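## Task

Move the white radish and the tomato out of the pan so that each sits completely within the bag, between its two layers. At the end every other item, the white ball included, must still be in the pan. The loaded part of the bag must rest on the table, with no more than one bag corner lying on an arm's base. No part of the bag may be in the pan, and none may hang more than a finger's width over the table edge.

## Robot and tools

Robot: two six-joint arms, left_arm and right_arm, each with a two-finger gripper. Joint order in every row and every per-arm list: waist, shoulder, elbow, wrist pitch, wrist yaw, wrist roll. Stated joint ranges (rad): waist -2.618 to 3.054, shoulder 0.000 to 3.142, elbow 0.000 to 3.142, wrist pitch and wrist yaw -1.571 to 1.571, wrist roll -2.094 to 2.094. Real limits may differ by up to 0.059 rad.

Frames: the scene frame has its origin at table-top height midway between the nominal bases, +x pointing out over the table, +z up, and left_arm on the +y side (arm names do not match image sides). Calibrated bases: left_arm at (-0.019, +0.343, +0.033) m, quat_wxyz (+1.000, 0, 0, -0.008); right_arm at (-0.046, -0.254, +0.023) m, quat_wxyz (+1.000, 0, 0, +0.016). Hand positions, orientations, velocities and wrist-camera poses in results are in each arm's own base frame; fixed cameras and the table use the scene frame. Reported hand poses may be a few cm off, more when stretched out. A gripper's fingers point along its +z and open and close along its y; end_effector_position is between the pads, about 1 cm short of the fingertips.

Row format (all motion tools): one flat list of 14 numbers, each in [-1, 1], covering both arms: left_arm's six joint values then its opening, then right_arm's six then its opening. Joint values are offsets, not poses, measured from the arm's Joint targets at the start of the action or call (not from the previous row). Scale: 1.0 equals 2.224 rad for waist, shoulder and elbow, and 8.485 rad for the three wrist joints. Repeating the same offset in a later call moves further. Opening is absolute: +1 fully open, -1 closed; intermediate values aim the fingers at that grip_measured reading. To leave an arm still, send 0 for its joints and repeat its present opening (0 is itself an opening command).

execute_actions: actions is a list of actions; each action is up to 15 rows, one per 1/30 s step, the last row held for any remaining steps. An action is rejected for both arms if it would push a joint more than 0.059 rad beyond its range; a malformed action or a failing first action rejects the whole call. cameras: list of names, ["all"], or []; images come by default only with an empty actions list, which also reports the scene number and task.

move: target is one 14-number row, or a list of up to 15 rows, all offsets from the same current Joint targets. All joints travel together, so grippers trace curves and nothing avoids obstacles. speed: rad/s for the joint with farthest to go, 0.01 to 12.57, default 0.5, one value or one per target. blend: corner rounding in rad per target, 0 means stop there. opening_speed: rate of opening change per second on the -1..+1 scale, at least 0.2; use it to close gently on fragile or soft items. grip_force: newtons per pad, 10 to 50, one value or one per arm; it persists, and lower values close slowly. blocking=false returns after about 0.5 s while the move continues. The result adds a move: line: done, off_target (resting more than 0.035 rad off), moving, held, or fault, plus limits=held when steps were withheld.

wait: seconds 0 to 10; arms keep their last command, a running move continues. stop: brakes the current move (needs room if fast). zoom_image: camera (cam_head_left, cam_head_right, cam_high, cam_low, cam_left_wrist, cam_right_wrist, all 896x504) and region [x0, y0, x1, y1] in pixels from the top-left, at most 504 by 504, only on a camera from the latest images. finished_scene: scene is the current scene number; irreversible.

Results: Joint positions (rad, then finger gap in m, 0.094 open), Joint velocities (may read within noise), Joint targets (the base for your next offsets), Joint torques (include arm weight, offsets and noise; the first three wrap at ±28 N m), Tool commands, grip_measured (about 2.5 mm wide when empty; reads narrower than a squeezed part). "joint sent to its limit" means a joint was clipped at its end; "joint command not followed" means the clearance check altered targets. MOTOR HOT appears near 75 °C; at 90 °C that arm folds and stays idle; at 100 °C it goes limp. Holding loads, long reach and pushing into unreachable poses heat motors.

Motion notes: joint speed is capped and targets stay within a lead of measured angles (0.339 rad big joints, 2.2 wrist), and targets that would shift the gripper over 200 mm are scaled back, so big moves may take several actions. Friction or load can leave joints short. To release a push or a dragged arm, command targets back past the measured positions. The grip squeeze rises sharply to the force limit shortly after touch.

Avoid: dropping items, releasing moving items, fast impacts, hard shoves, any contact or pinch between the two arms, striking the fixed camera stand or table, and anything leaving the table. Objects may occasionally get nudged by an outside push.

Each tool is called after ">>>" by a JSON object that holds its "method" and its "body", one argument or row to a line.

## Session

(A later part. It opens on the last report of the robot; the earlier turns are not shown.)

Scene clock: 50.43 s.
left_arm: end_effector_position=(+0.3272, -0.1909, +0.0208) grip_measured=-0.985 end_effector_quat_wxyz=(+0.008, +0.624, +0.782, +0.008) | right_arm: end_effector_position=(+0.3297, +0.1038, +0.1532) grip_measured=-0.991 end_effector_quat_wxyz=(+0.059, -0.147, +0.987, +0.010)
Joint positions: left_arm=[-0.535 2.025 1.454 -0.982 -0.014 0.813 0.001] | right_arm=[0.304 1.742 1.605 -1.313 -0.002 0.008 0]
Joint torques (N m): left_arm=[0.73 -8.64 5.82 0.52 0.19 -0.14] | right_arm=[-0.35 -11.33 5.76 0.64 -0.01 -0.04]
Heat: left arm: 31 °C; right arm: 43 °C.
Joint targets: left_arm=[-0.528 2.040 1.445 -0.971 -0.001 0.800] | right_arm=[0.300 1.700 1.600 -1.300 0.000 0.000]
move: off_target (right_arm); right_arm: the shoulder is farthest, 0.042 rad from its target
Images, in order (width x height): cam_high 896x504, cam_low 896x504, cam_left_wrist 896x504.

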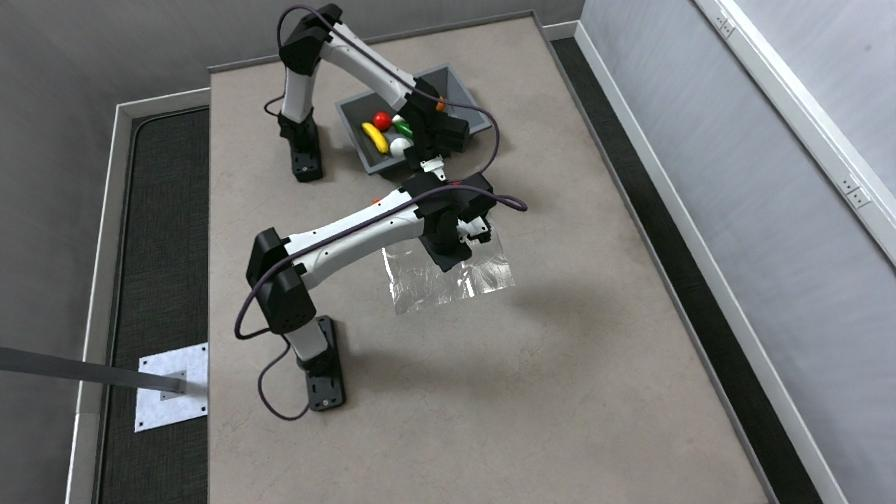

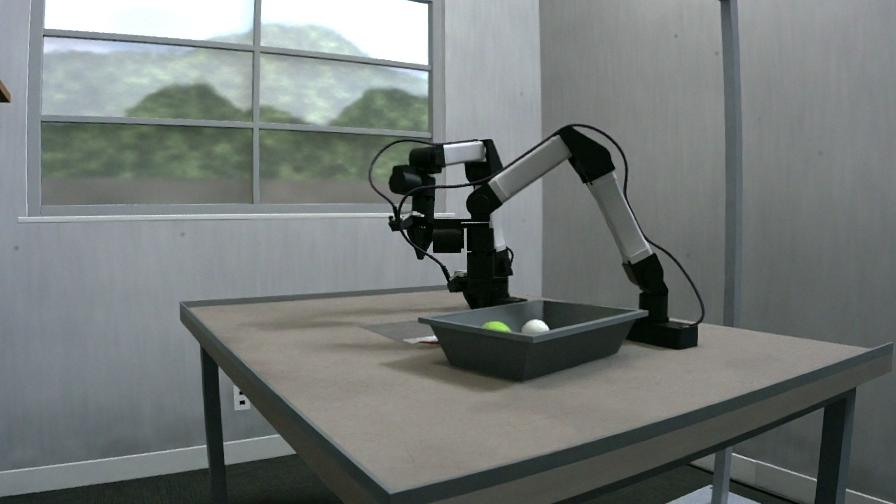

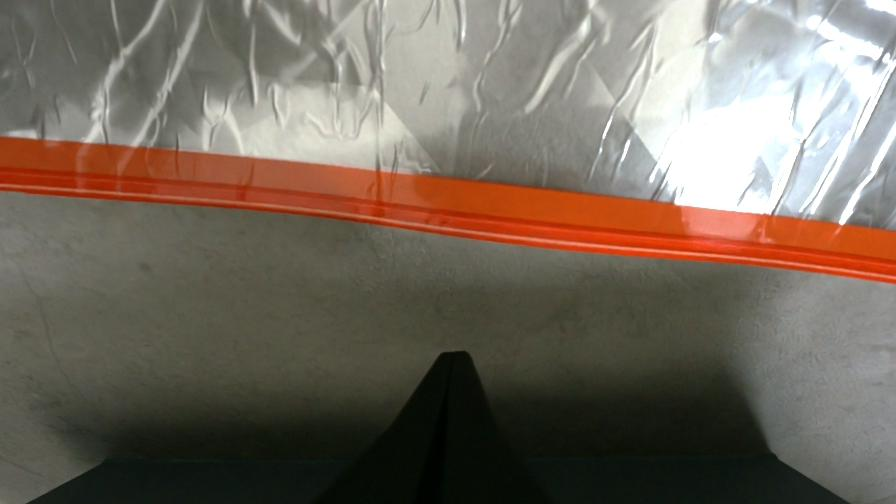

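>>> {"method": "move", "body": {
  "target": [0.1106,-0.063,-0.0944,0.0071,0,0.0295,-1,0,0,0,0,0,0,-1],
  "speed": 0.08,
  "cameras": ["all"]
}}

>>> {"method": "zoom_image", "body": {
  "camera": "cam_low",
  "region": [390, 220, 660, 390]
}}

Scene clock: 54.47 s.
left_arm: end_effector_position=(+0.3222, -0.0967, +0.0069) grip_measured=-0.985 end_effector_quat_wxyz=(-0.008, +0.617, +0.787, -0.001) | right_arm: end_effector_position=(+0.3297, +0.1038, +0.1532) grip_measured=-0.991 end_effector_quat_wxyz=(+0.059, -0.147, +0.987, +0.010)
Joint positions: left_arm=[-0.293 1.925 1.25 -0.912 -0.003 1.038 0.001] | right_arm=[0.304 1.742 1.605 -1.313 -0.002 0.008 0]
Joint torques (N m): left_arm=[1.06 -10.65 4.85 0.32 0.08 0.06] | right_arm=[-0.39 -11.34 5.76 0.64 -0.01 -0.04]
Heat: left arm: 31 °C; right arm: 43 °C.
Joint targets: left_arm=[-0.282 1.900 1.235 -0.911 -0.001 1.050] | right_arm=[0.300 1.700 1.600 -1.300 0.000 0.000]
move: off_target (right_arm); right_arm: the shoulder is farthest, 0.042 rad from its target

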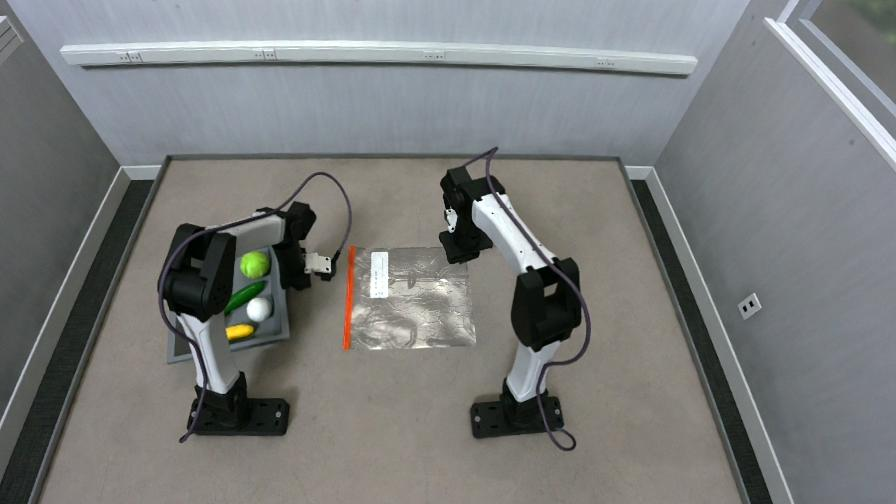

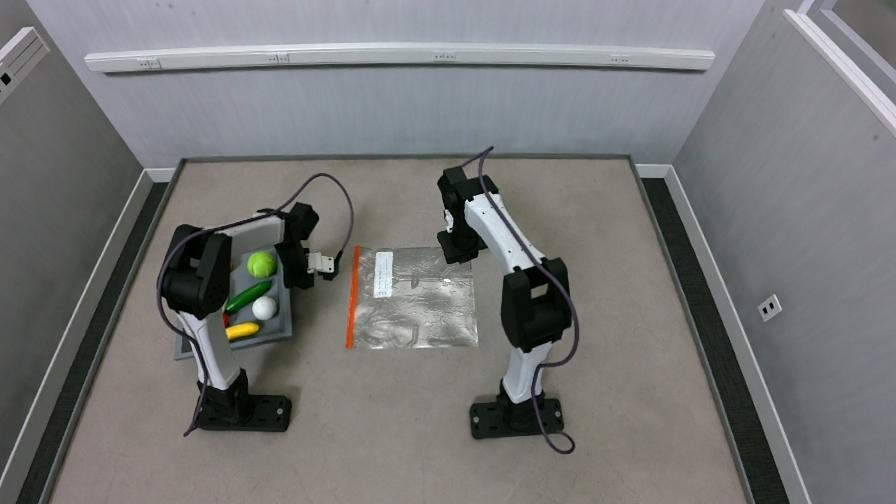

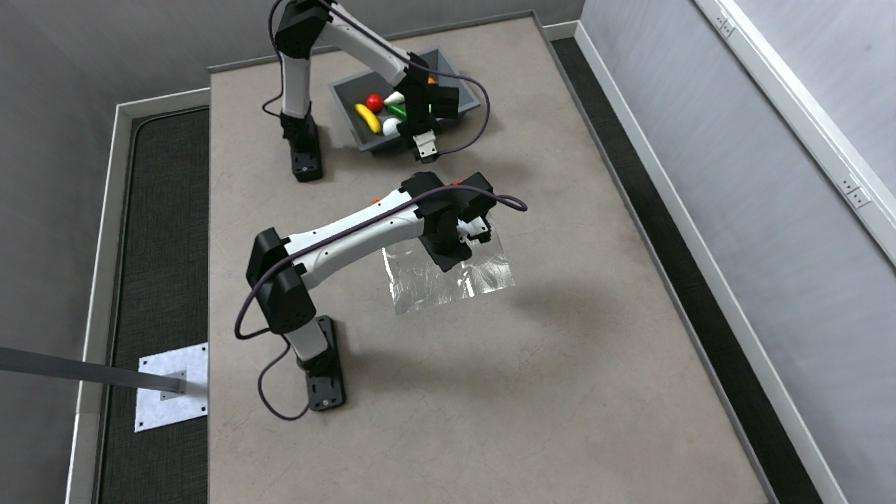

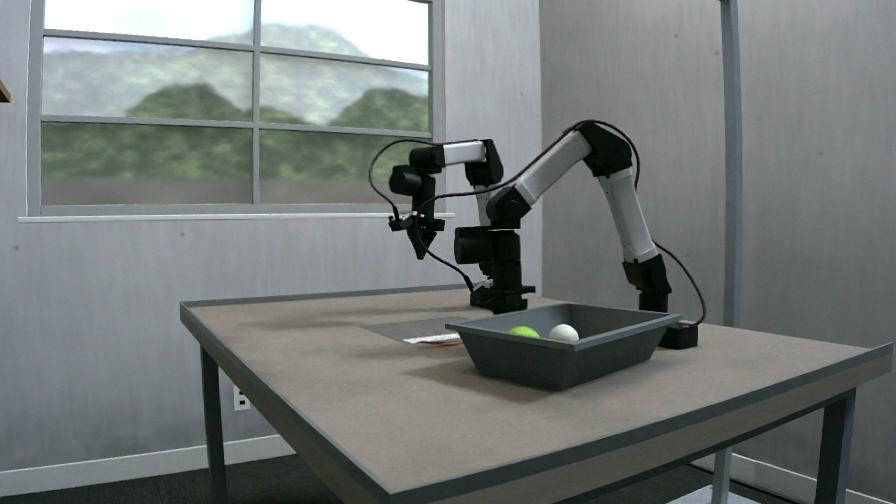

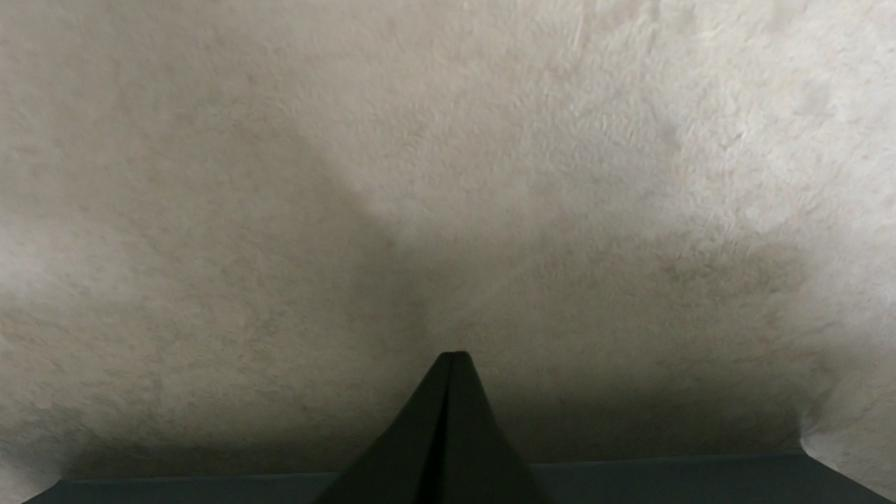

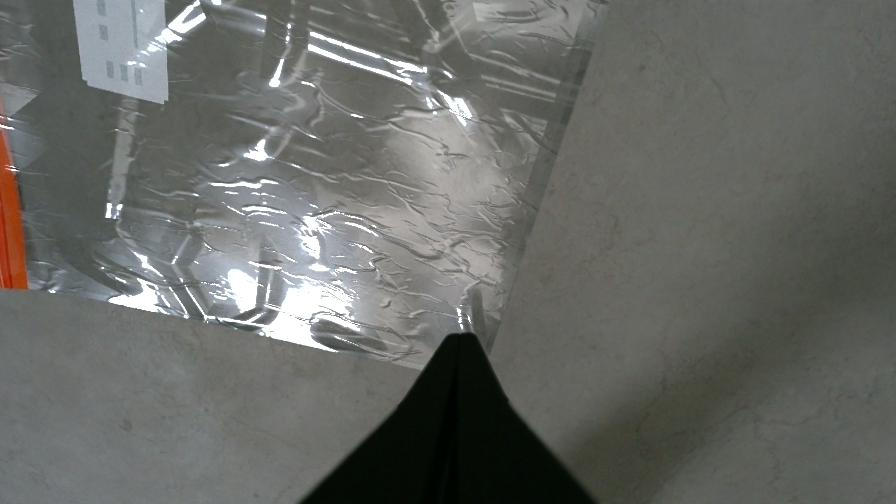

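Scaled by 1.867 from the camera's 896x504 image, which has a finer 1280x720 frame.

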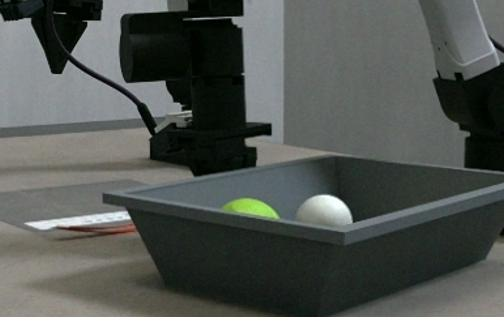

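>>> {"method": "zoom_image", "body": {
  "camera": "cam_low",
  "region": [350, 310, 490, 360]
}}

>>> {"method": "zoom_image", "body": {
  "camera": "cam_head_right",
  "region": [320, 220, 500, 370]
}}

Scaled by 3.600 from the camera's 896x504 image, which has a finer 1280x720 frame.

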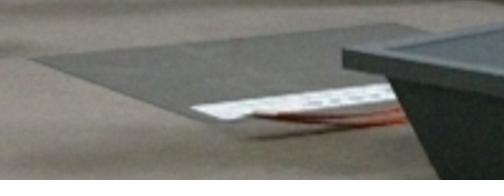

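Scaled by 2.800 from the camera's 896x504 image, which has a finer 1280x720 frame.

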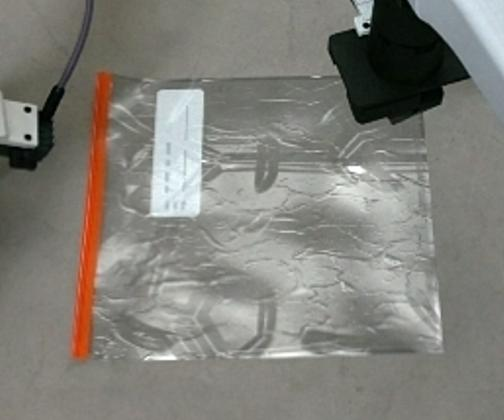

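>>> {"method": "move", "body": {
  "target": [
    [0,0,0.1349,-0.0354,0,0,-1,0,0,0,0,0,0,-1],
    [0.0454,-0.0796,-0.0427,0.0101,0.0804,-0.1538,-0.255,0,0,0,0,0,0,-1]
  ],
  "blend": [0.1,0],
  "speed": 0.7,
  "cameras": ["all"]
}}

>>> {"method": "zoom_image", "body": {
  "camera": "cam_low",
  "region": [350, 220, 670, 390]
}}

Scene clock: 68.00 s.
left_arm: end_effector_position=(+0.3065, -0.1677, +0.0765) grip_measured=-0.257 end_effector_quat_wxyz=(-0.005, -0.003, +0.943, -0.333) | right_arm: end_effector_position=(+0.3297, +0.1038, +0.1532) grip_measured=-0.991 end_effector_quat_wxyz=(+0.059, -0.147, +0.987, +0.010)
Joint positions: left_arm=[-0.188 1.749 1.152 -0.835 0.667 -0.242 0.035] | right_arm=[0.304 1.742 1.605 -1.313 -0.002 0.008 0]
Joint torques (N m): left_arm=[0.73 -9.69 5.7 0.83 0.51 -0.12] | right_arm=[-0.36 -11.34 5.75 0.63 -0.01 -0.04]
Heat: left arm: 32 °C; right arm: 44 °C.
Joint targets: left_arm=[-0.181 1.723 1.140 -0.825 0.681 -0.255] | right_arm=[0.300 1.700 1.600 -1.300 0.000 0.000]
move: off_target (right_arm); right_arm: the shoulder is farthest, 0.042 rad from its target

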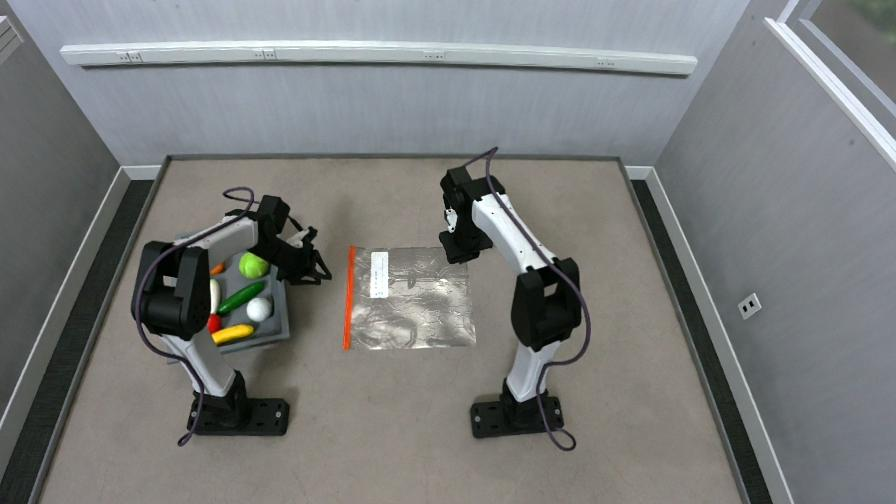

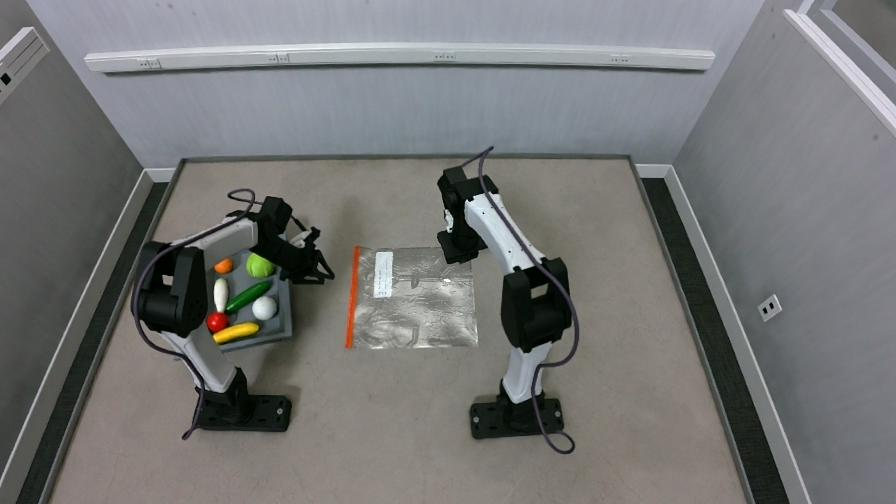

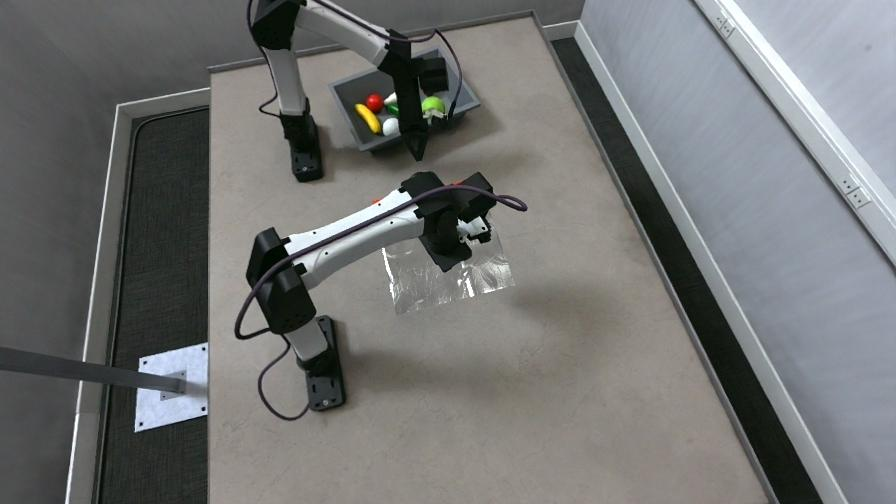

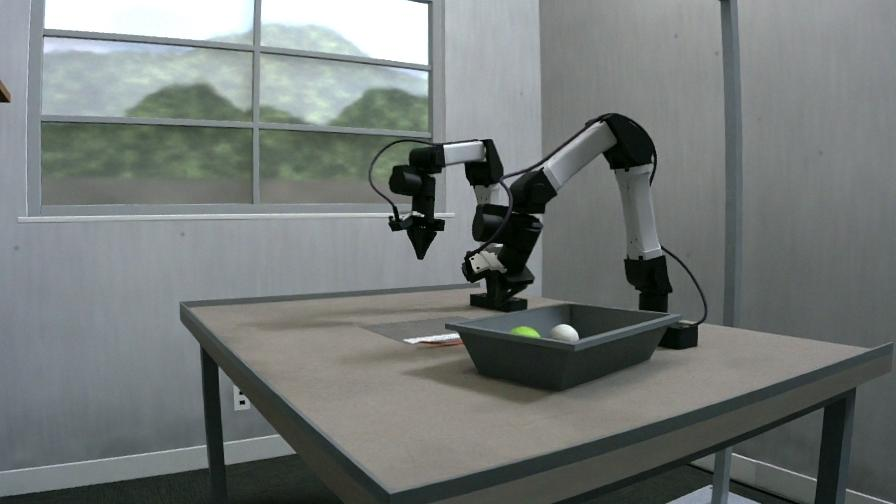

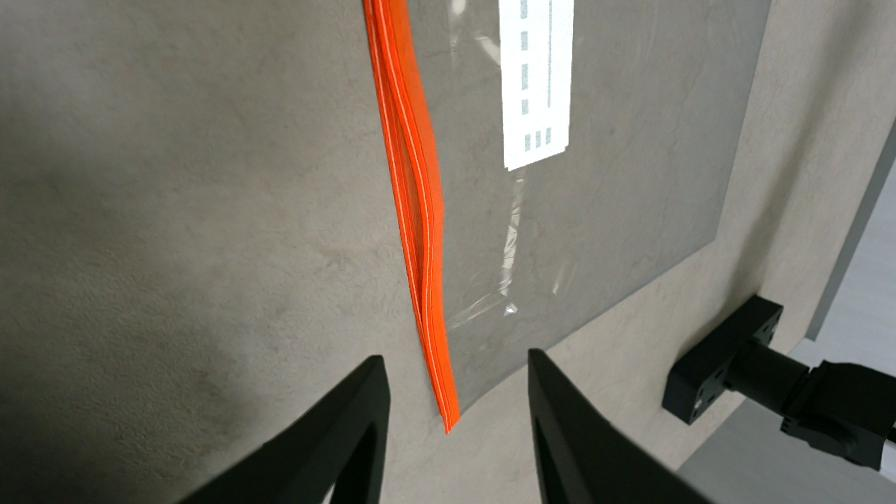

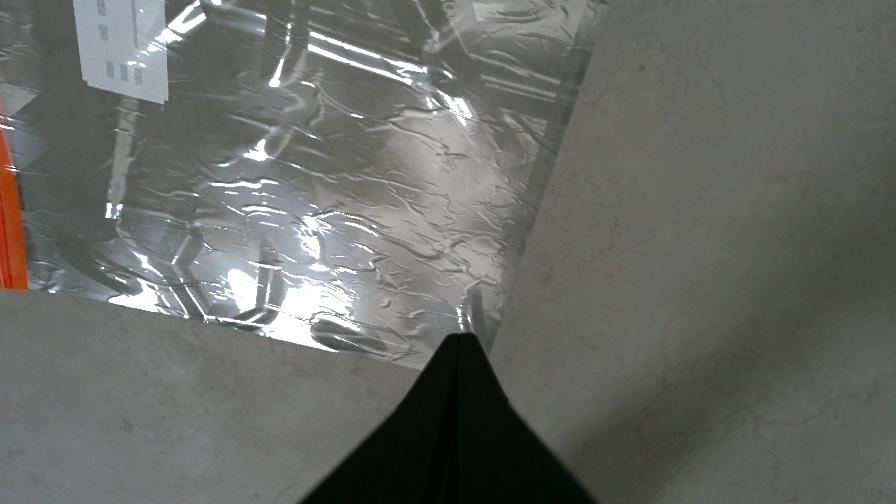

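Scaled by 1.575 from the camera's 896x504 image, which has a finer 1280x720 frame.

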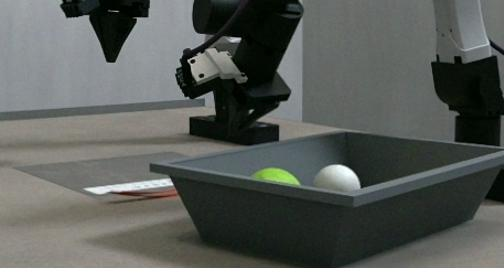

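>>> {"method": "move", "body": {
  "target": [-0.0103,0.0328,-0.0787,0.0292,0,0,-0.255,0,0,0,0,0,0,-1],
  "speed": 0.3,
  "cameras": ["cam_left_wrist","cam_low","cam_high"]
}}

>>> {"method": "zoom_image", "body": {
  "camera": "cam_low",
  "region": [350, 270, 510, 360]
}}

Scene clock: 70.63 s.
left_arm: end_effector_position=(+0.2961, -0.1692, +0.0288) grip_measured=-0.257 end_effector_quat_wxyz=(+0.006, +0.005, +0.942, -0.337) | right_arm: end_effector_position=(+0.3297, +0.1038, +0.1532) grip_measured=-0.991 end_effector_quat_wxyz=(+0.059, -0.147, +0.987, +0.010)
Joint positions: left_arm=[-0.197 1.782 0.975 -0.595 0.669 -0.245 0.035] | right_arm=[0.304 1.742 1.605 -1.313 -0.002 0.008 0]
Joint torques (N m): left_arm=[-0.31 -6.34 5.37 0.97 0.47 -0.11] | right_arm=[-0.35 -11.33 5.76 0.63 -0.01 -0.03]
Heat: left arm: 32 °C; right arm: 45 °C.
Joint targets: left_arm=[-0.204 1.796 0.965 -0.578 0.681 -0.255] | right_arm=[0.300 1.700 1.600 -1.300 0.000 0.000]
move: off_target (right_arm); right_arm: the shoulder is farthest, 0.042 rad from its target
Images, in order (width x height): cam_high 896x504, cam_low 896x504, cam_left_wrist 896x504.

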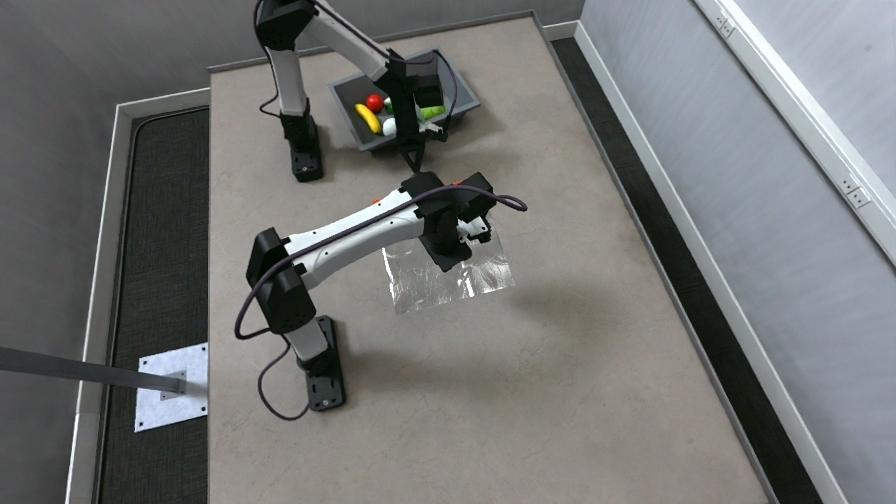

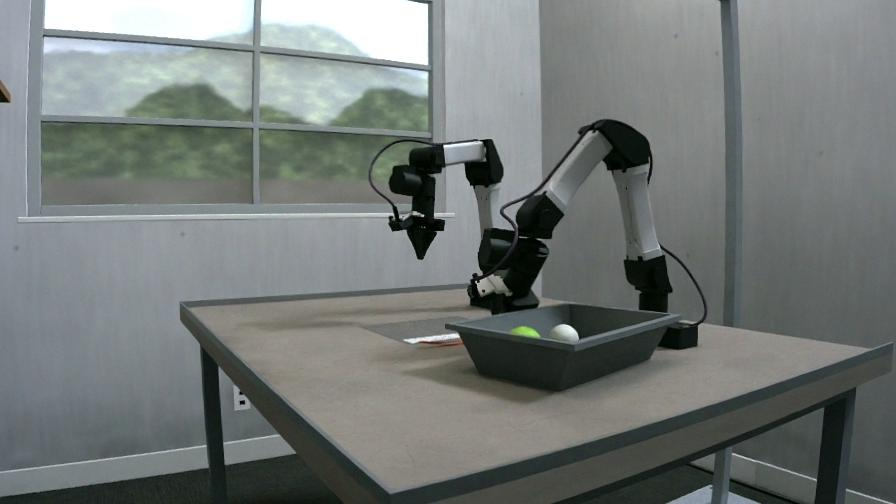

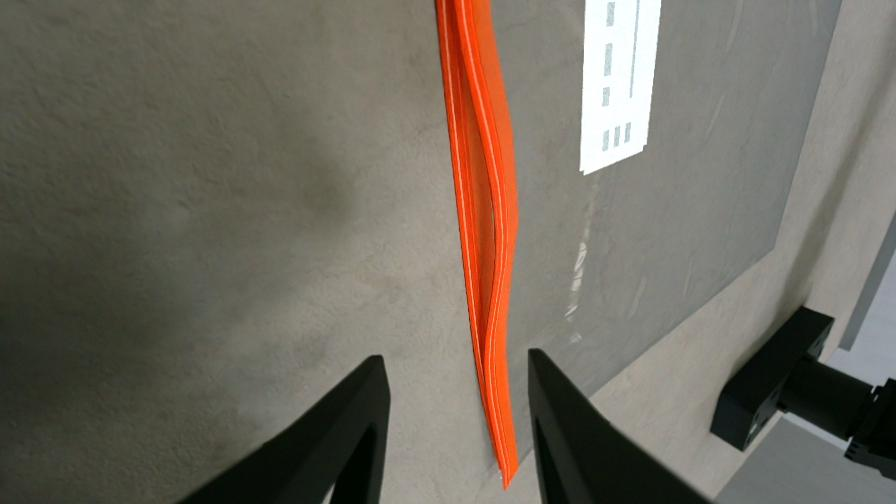

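Scaled by 3.150 from the camera's 896x504 image, which has a finer 1280x720 frame.

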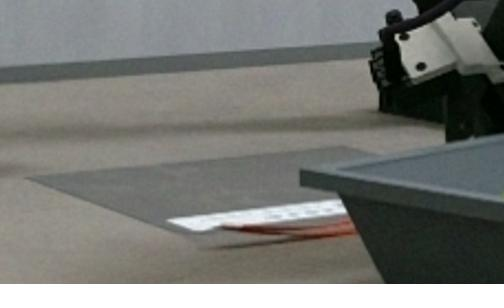

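>>> {"method": "move", "body": {
  "target": [-0.0594,0.0166,0.009,0.0139,-0.0038,-0.0224,-0.255,0,0,0,0,0,0,-1],
  "speed": 0.15,
  "cameras": ["cam_left_wrist","cam_low"]
}}

>>> {"method": "zoom_image", "body": {
  "camera": "cam_low",
  "region": [390, 270, 510, 350]
}}

Scene clock: 73.57 s.
left_arm: end_effector_position=(+0.2927, -0.2145, +0.0238) grip_measured=-0.257 end_effector_quat_wxyz=(-0.006, -0.004, +0.938, -0.347) | right_arm: end_effector_position=(+0.3297, +0.1038, +0.1532) grip_measured=-0.991 end_effector_quat_wxyz=(+0.059, -0.147, +0.987, +0.010)
Joint positions: left_arm=[-0.331 1.815 0.975 -0.469 0.667 -0.432 0.035] | right_arm=[0.304 1.742 1.605 -1.313 -0.002 0.008 0]
Joint torques (N m): left_arm=[-0.16 -6.41 7.38 1.07 0.18 -0.12] | right_arm=[-0.38 -11.32 5.76 0.63 0 -0.03]
Heat: left arm: 32 °C; right arm: 45 °C.
Joint targets: left_arm=[-0.336 1.832 0.985 -0.460 0.649 -0.445] | right_arm=[0.300 1.700 1.600 -1.300 0.000 0.000]
move: off_target (right_arm); right_arm: the shoulder is farthest, 0.042 rad from its target
Images, in order (width x height): cam_low 896x504, cam_left_wrist 896x504.

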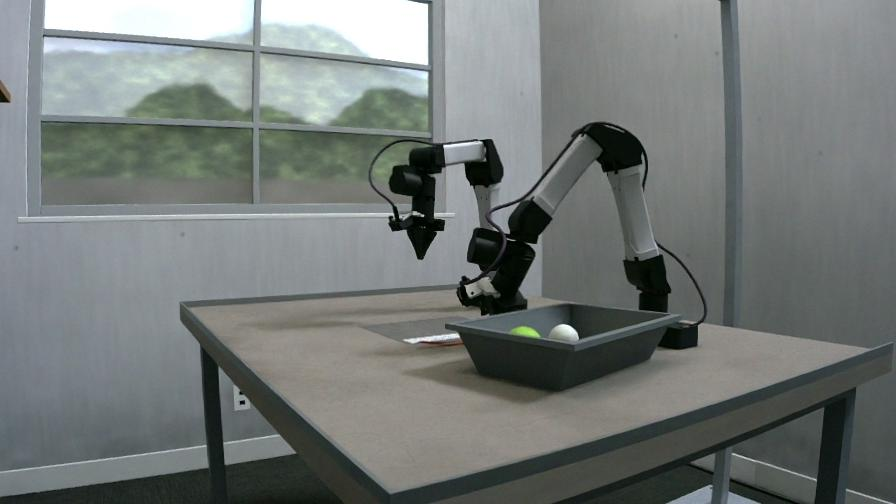

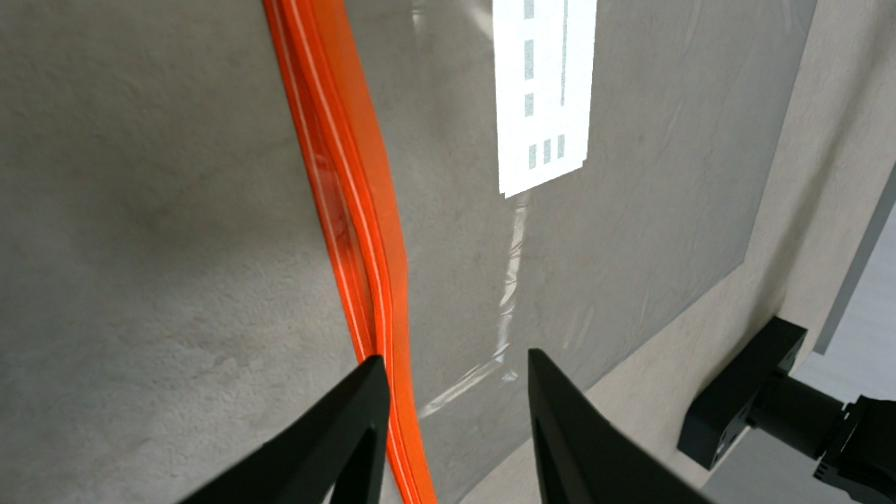

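Scaled by 4.200 from the camera's 896x504 image, which has a finer 1280x720 frame.

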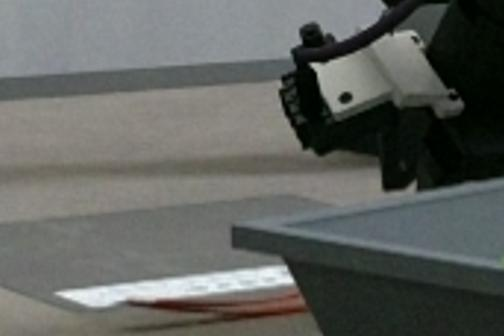

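>>> {"method": "move", "body": {
  "target": [-0.0072,0.0261,-0.0139,0.0104,0,0,-0.255,0,0,0,0,0,0,-1],
  "speed": 0.12,
  "cameras": ["cam_left_wrist","cam_low"]
}}

>>> {"method": "zoom_image", "body": {
  "camera": "cam_left_wrist",
  "region": [250, 200, 600, 430]
}}

Scene clock: 75.67 s.
left_arm: end_effector_position=(+0.2976, -0.2216, +0.0065) grip_measured=-0.257 end_effector_quat_wxyz=(+0.000, +0.005, +0.937, -0.350) | right_arm: end_effector_position=(+0.3297, +0.1038, +0.1532) grip_measured=-0.991 end_effector_quat_wxyz=(+0.059, -0.147, +0.987, +0.010)
Joint positions: left_arm=[-0.346 1.874 0.964 -0.38 0.666 -0.432 0.035] | right_arm=[0.304 1.742 1.605 -1.313 -0.002 0.008 0]
Joint torques (N m): left_arm=[-0.28 -6.76 5.12 1.12 0.18 -0.11] | right_arm=[-0.36 -11.34 5.76 0.63 -0.01 -0.03]
Heat: left arm: 31 °C; right arm: 45 °C.
Joint targets: left_arm=[-0.352 1.891 0.954 -0.371 0.649 -0.445] | right_arm=[0.300 1.700 1.600 -1.300 0.000 0.000]
move: off_target (right_arm); right_arm: the shoulder is farthest, 0.042 rad from its target
Images, in order (width x height): cam_low 896x504, cam_left_wrist 896x504.

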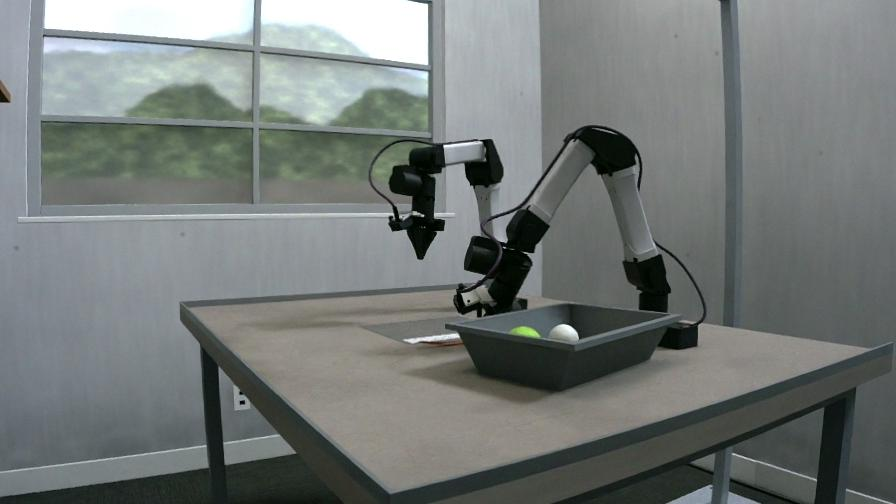

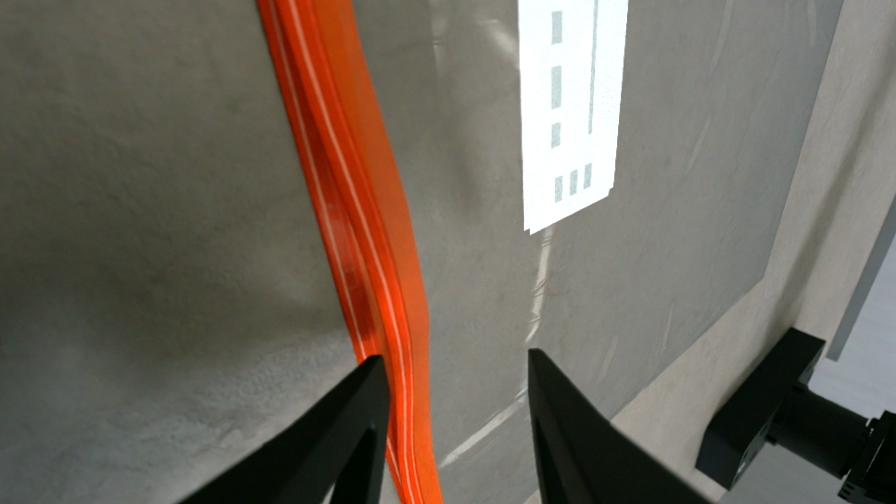

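Scaled by 1.440 from the camera's 896x504 image, which has a finer 1280x720 frame.

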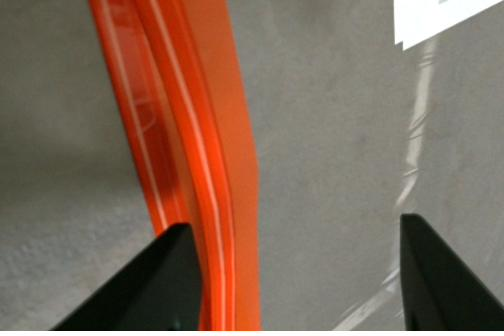

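>>> {"method": "move", "body": {
  "target": [-0.0042,0.0159,-0.0066,0.0059,0,0,-0.255,0,0,0,0,0,0,-1],
  "speed": 0.08,
  "cameras": ["cam_left_wrist","cam_low"]
}}

>>> {"method": "zoom_image", "body": {
  "camera": "cam_left_wrist",
  "region": [250, 200, 600, 430]
}}

>>> {"method": "zoom_image", "body": {
  "camera": "cam_low",
  "region": [390, 270, 510, 350]
}}

Scene clock: 77.47 s.
left_arm: end_effector_position=(+0.2969, -0.2246, -0.0050) grip_measured=-0.257 end_effector_quat_wxyz=(-0.001, +0.010, +0.937, -0.350) | right_arm: end_effector_position=(+0.3297, +0.1038, +0.1532) grip_measured=-0.991 end_effector_quat_wxyz=(+0.059, -0.147, +0.987, +0.010)
Joint positions: left_arm=[-0.355 1.906 0.951 -0.332 0.666 -0.433 0.035] | right_arm=[0.304 1.742 1.605 -1.313 -0.002 0.008 0]
Joint torques (N m): left_arm=[-0.29 -6.67 4.78 1.14 0.19 -0.11] | right_arm=[-0.35 -11.33 5.76 0.63 0 -0.04]
Heat: left arm: 31 °C; right arm: 45 °C.
Joint targets: left_arm=[-0.361 1.926 0.940 -0.321 0.649 -0.445] | right_arm=[0.300 1.700 1.600 -1.300 0.000 0.000]
move: off_target (right_arm); right_arm: the shoulder is farthest, 0.042 rad from its target
Images, in order (width x height): cam_low 896x504, cam_left_wrist 896x504.

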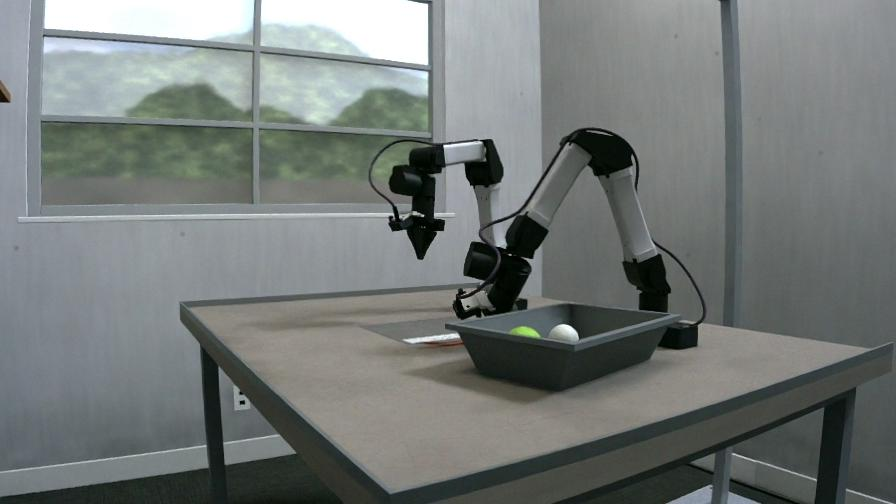

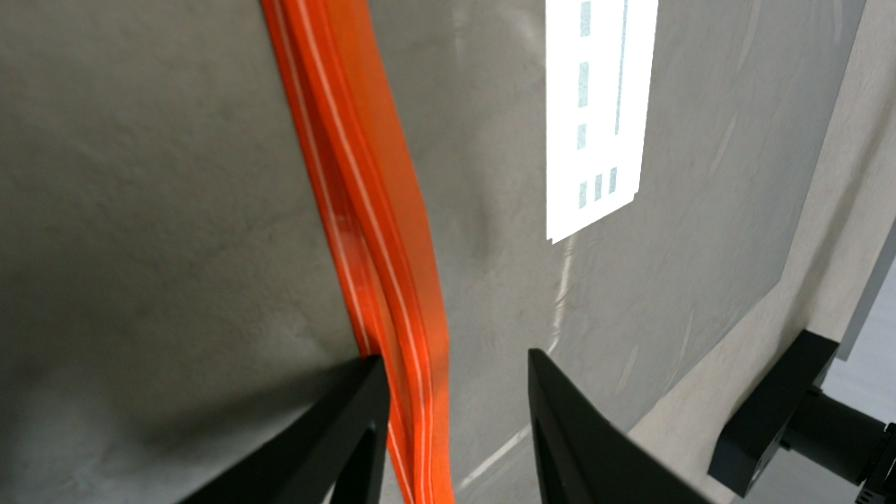

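Scaled by 1.440 from the camera's 896x504 image, which has a finer 1280x720 frame.

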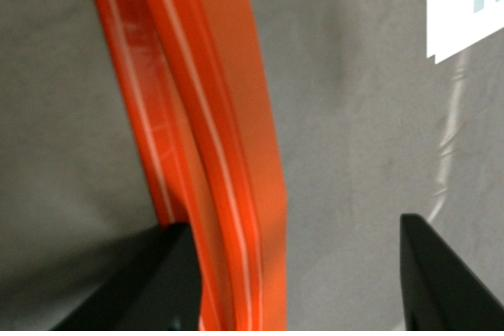

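Scaled by 4.200 from the camera's 896x504 image, which has a finer 1280x720 frame.

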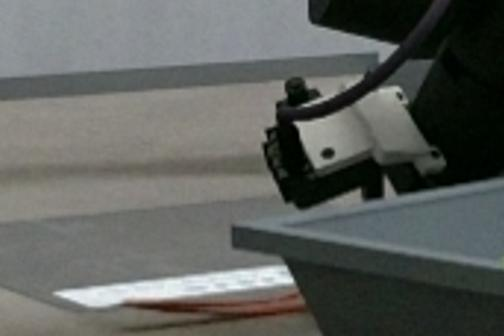

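>>> {"method": "move", "body": {
  "target": [-0.0055,0.0088,-0.001,0.0026,0,0,-0.255,0,0,0,0,0,0,-1],
  "speed": 0.06,
  "cameras": ["cam_left_wrist"]
}}

>>> {"method": "zoom_image", "body": {
  "camera": "cam_left_wrist",
  "region": [250, 200, 600, 430]
}}

Scene clock: 79.57 s.
left_arm: end_effector_position=(+0.2976, -0.2287, -0.0059) grip_measured=-0.257 end_effector_quat_wxyz=(+0.003, +0.016, +0.936, -0.352) | right_arm: end_effector_position=(+0.3297, +0.1038, +0.1532) grip_measured=-0.991 end_effector_quat_wxyz=(+0.059, -0.147, +0.987, +0.010)
Joint positions: left_arm=[-0.365 1.912 0.951 -0.312 0.666 -0.434 0.035] | right_arm=[0.304 1.742 1.605 -1.313 -0.002 0.008 0]
Joint torques (N m): left_arm=[-0.51 -5.65 4.56 1.19 0.19 -0.1] | right_arm=[-0.35 -11.34 5.78 0.63 -0.01 -0.03]
Heat: left arm: 31 °C; right arm: 45 °C.
Joint targets: left_arm=[-0.374 1.946 0.937 -0.299 0.649 -0.445] | right_arm=[0.300 1.700 1.600 -1.300 0.000 0.000]
move: off_target (right_arm); right_arm: the shoulder is farthest, 0.042 rad from its target
Images, in order (width x height): cam_left_wrist 896x504.

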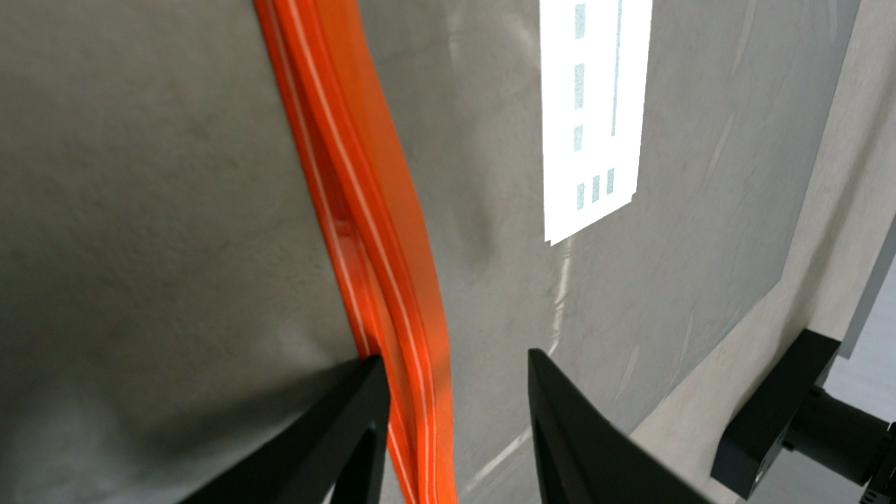

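Scaled by 1.440 from the camera's 896x504 image, which has a finer 1280x720 frame.

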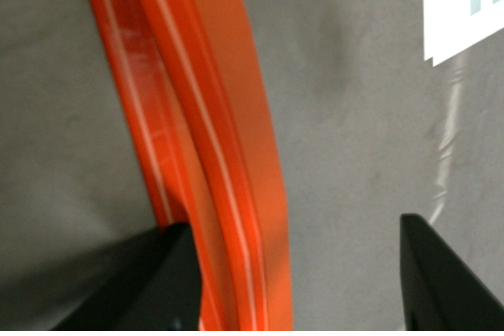

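>>> {"method": "move", "body": {
  "target": [-0.0166,-0.0027,0.0099,-0.0012,0,0,-0.255,0,0,0,0,0,0,-1],
  "speed": 0.06,
  "cameras": ["cam_left_wrist"]
}}

>>> {"method": "zoom_image", "body": {
  "camera": "cam_left_wrist",
  "region": [250, 200, 600, 430]
}}

Scene clock: 81.53 s.
left_arm: end_effector_position=(+0.2913, -0.2405, -0.0053) grip_measured=-0.257 end_effector_quat_wxyz=(+0.002, +0.035, +0.934, -0.354) | right_arm: end_effector_position=(+0.3297, +0.1038, +0.1532) grip_measured=-0.991 end_effector_quat_wxyz=(+0.059, -0.147, +0.987, +0.010)
Joint positions: left_arm=[-0.402 1.913 0.951 -0.299 0.666 -0.434 0.035] | right_arm=[0.304 1.742 1.605 -1.313 -0.002 0.008 0]
Joint torques (N m): left_arm=[-0.49 -6.23 6.79 0.95 0.18 -0.1] | right_arm=[-0.35 -11.32 5.76 0.64 -0.01 -0.03]
Heat: left arm: 31 °C; right arm: 45 °C.
Joint targets: left_arm=[-0.411 1.939 0.959 -0.309 0.649 -0.445] | right_arm=[0.300 1.700 1.600 -1.300 0.000 0.000]
move: off_target (right_arm); right_arm: the shoulder is farthest, 0.042 rad from its target
Images, in order (width x height): cam_left_wrist 896x504.

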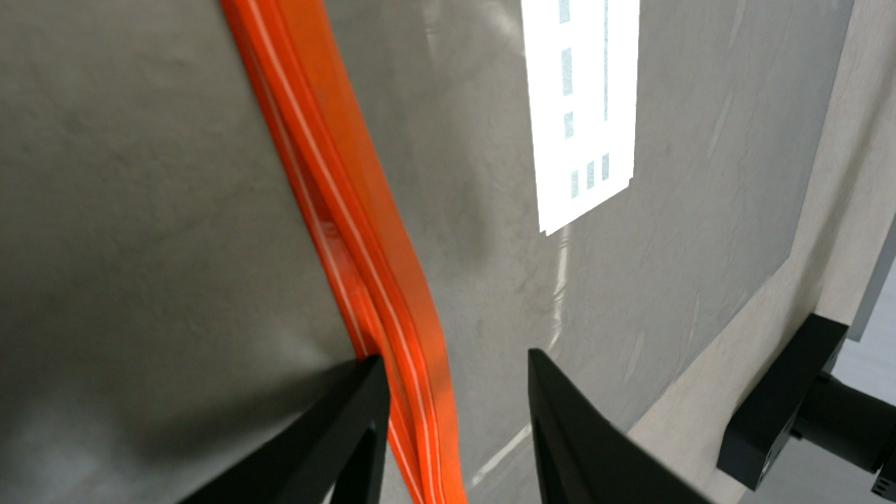

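Scaled by 1.440 from the camera's 896x504 image, which has a finer 1280x720 frame.

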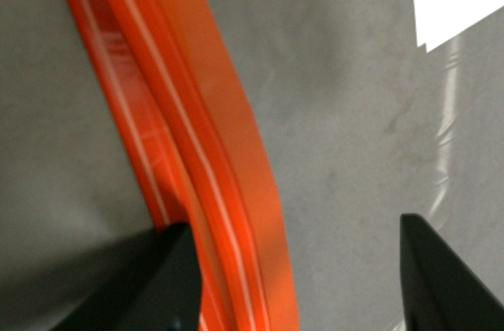

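>>> {"method": "move", "body": {
  "target": [
    [0,-0.009,0,0,0,0,-0.255,0,0,0,0,0,0,-1],
    [-0.0166,-0.0038,0.0099,-0.0012,0,0,-0.255,0,0,0,0,0,0,-1]
  ],
  "speed": 0.06,
  "cameras": ["cam_left_wrist"]
}}

>>> {"method": "zoom_image", "body": {
  "camera": "cam_left_wrist",
  "region": [250, 200, 600, 430]
}}

Scene clock: 83.63 s.
left_arm: end_effector_position=(+0.2845, -0.2533, -0.0026) grip_measured=-0.257 end_effector_quat_wxyz=(-0.002, +0.055, +0.933, -0.355) | right_arm: end_effector_position=(+0.3297, +0.1038, +0.1532) grip_measured=-0.991 end_effector_quat_wxyz=(+0.059, -0.147, +0.987, +0.010)
Joint positions: left_arm=[-0.441 1.913 0.963 -0.305 0.666 -0.434 0.035] | right_arm=[0.304 1.742 1.605 -1.313 -0.002 0.008 0]
Joint torques (N m): left_arm=[-0.21 -6.94 7.79 0.92 0.18 -0.1] | right_arm=[-0.36 -11.32 5.76 0.63 0 -0.03]
Heat: left arm: 31 °C; right arm: 45 °C.
Joint targets: left_arm=[-0.448 1.931 0.982 -0.320 0.649 -0.445] | right_arm=[0.300 1.700 1.600 -1.300 0.000 0.000]
move: off_target (right_arm); right_arm: the shoulder is farthest, 0.042 rad from its target
Images, in order (width x height): cam_left_wrist 896x504.

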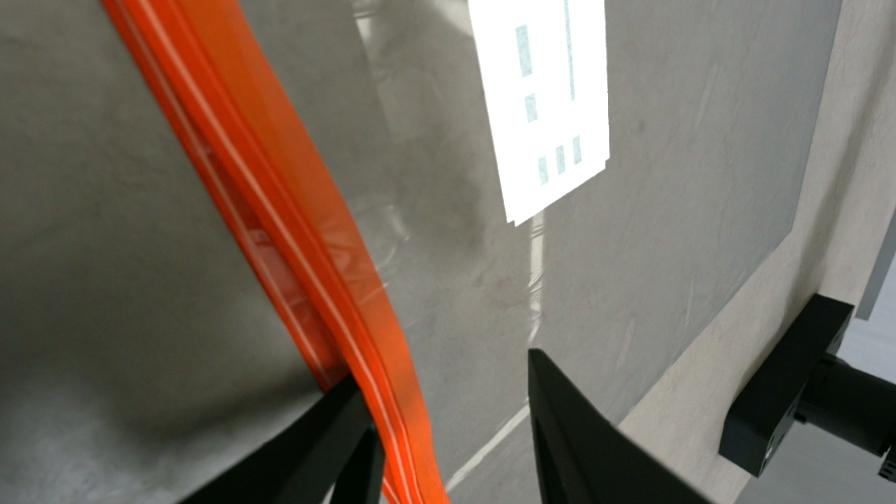

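Scaled by 1.440 from the camera's 896x504 image, which has a finer 1280x720 frame.

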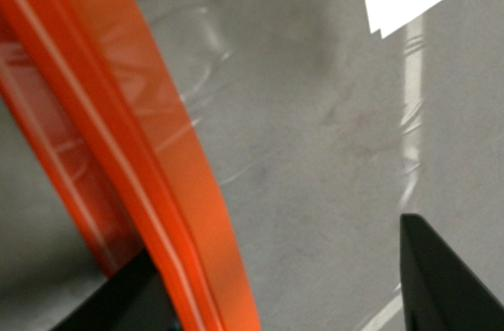

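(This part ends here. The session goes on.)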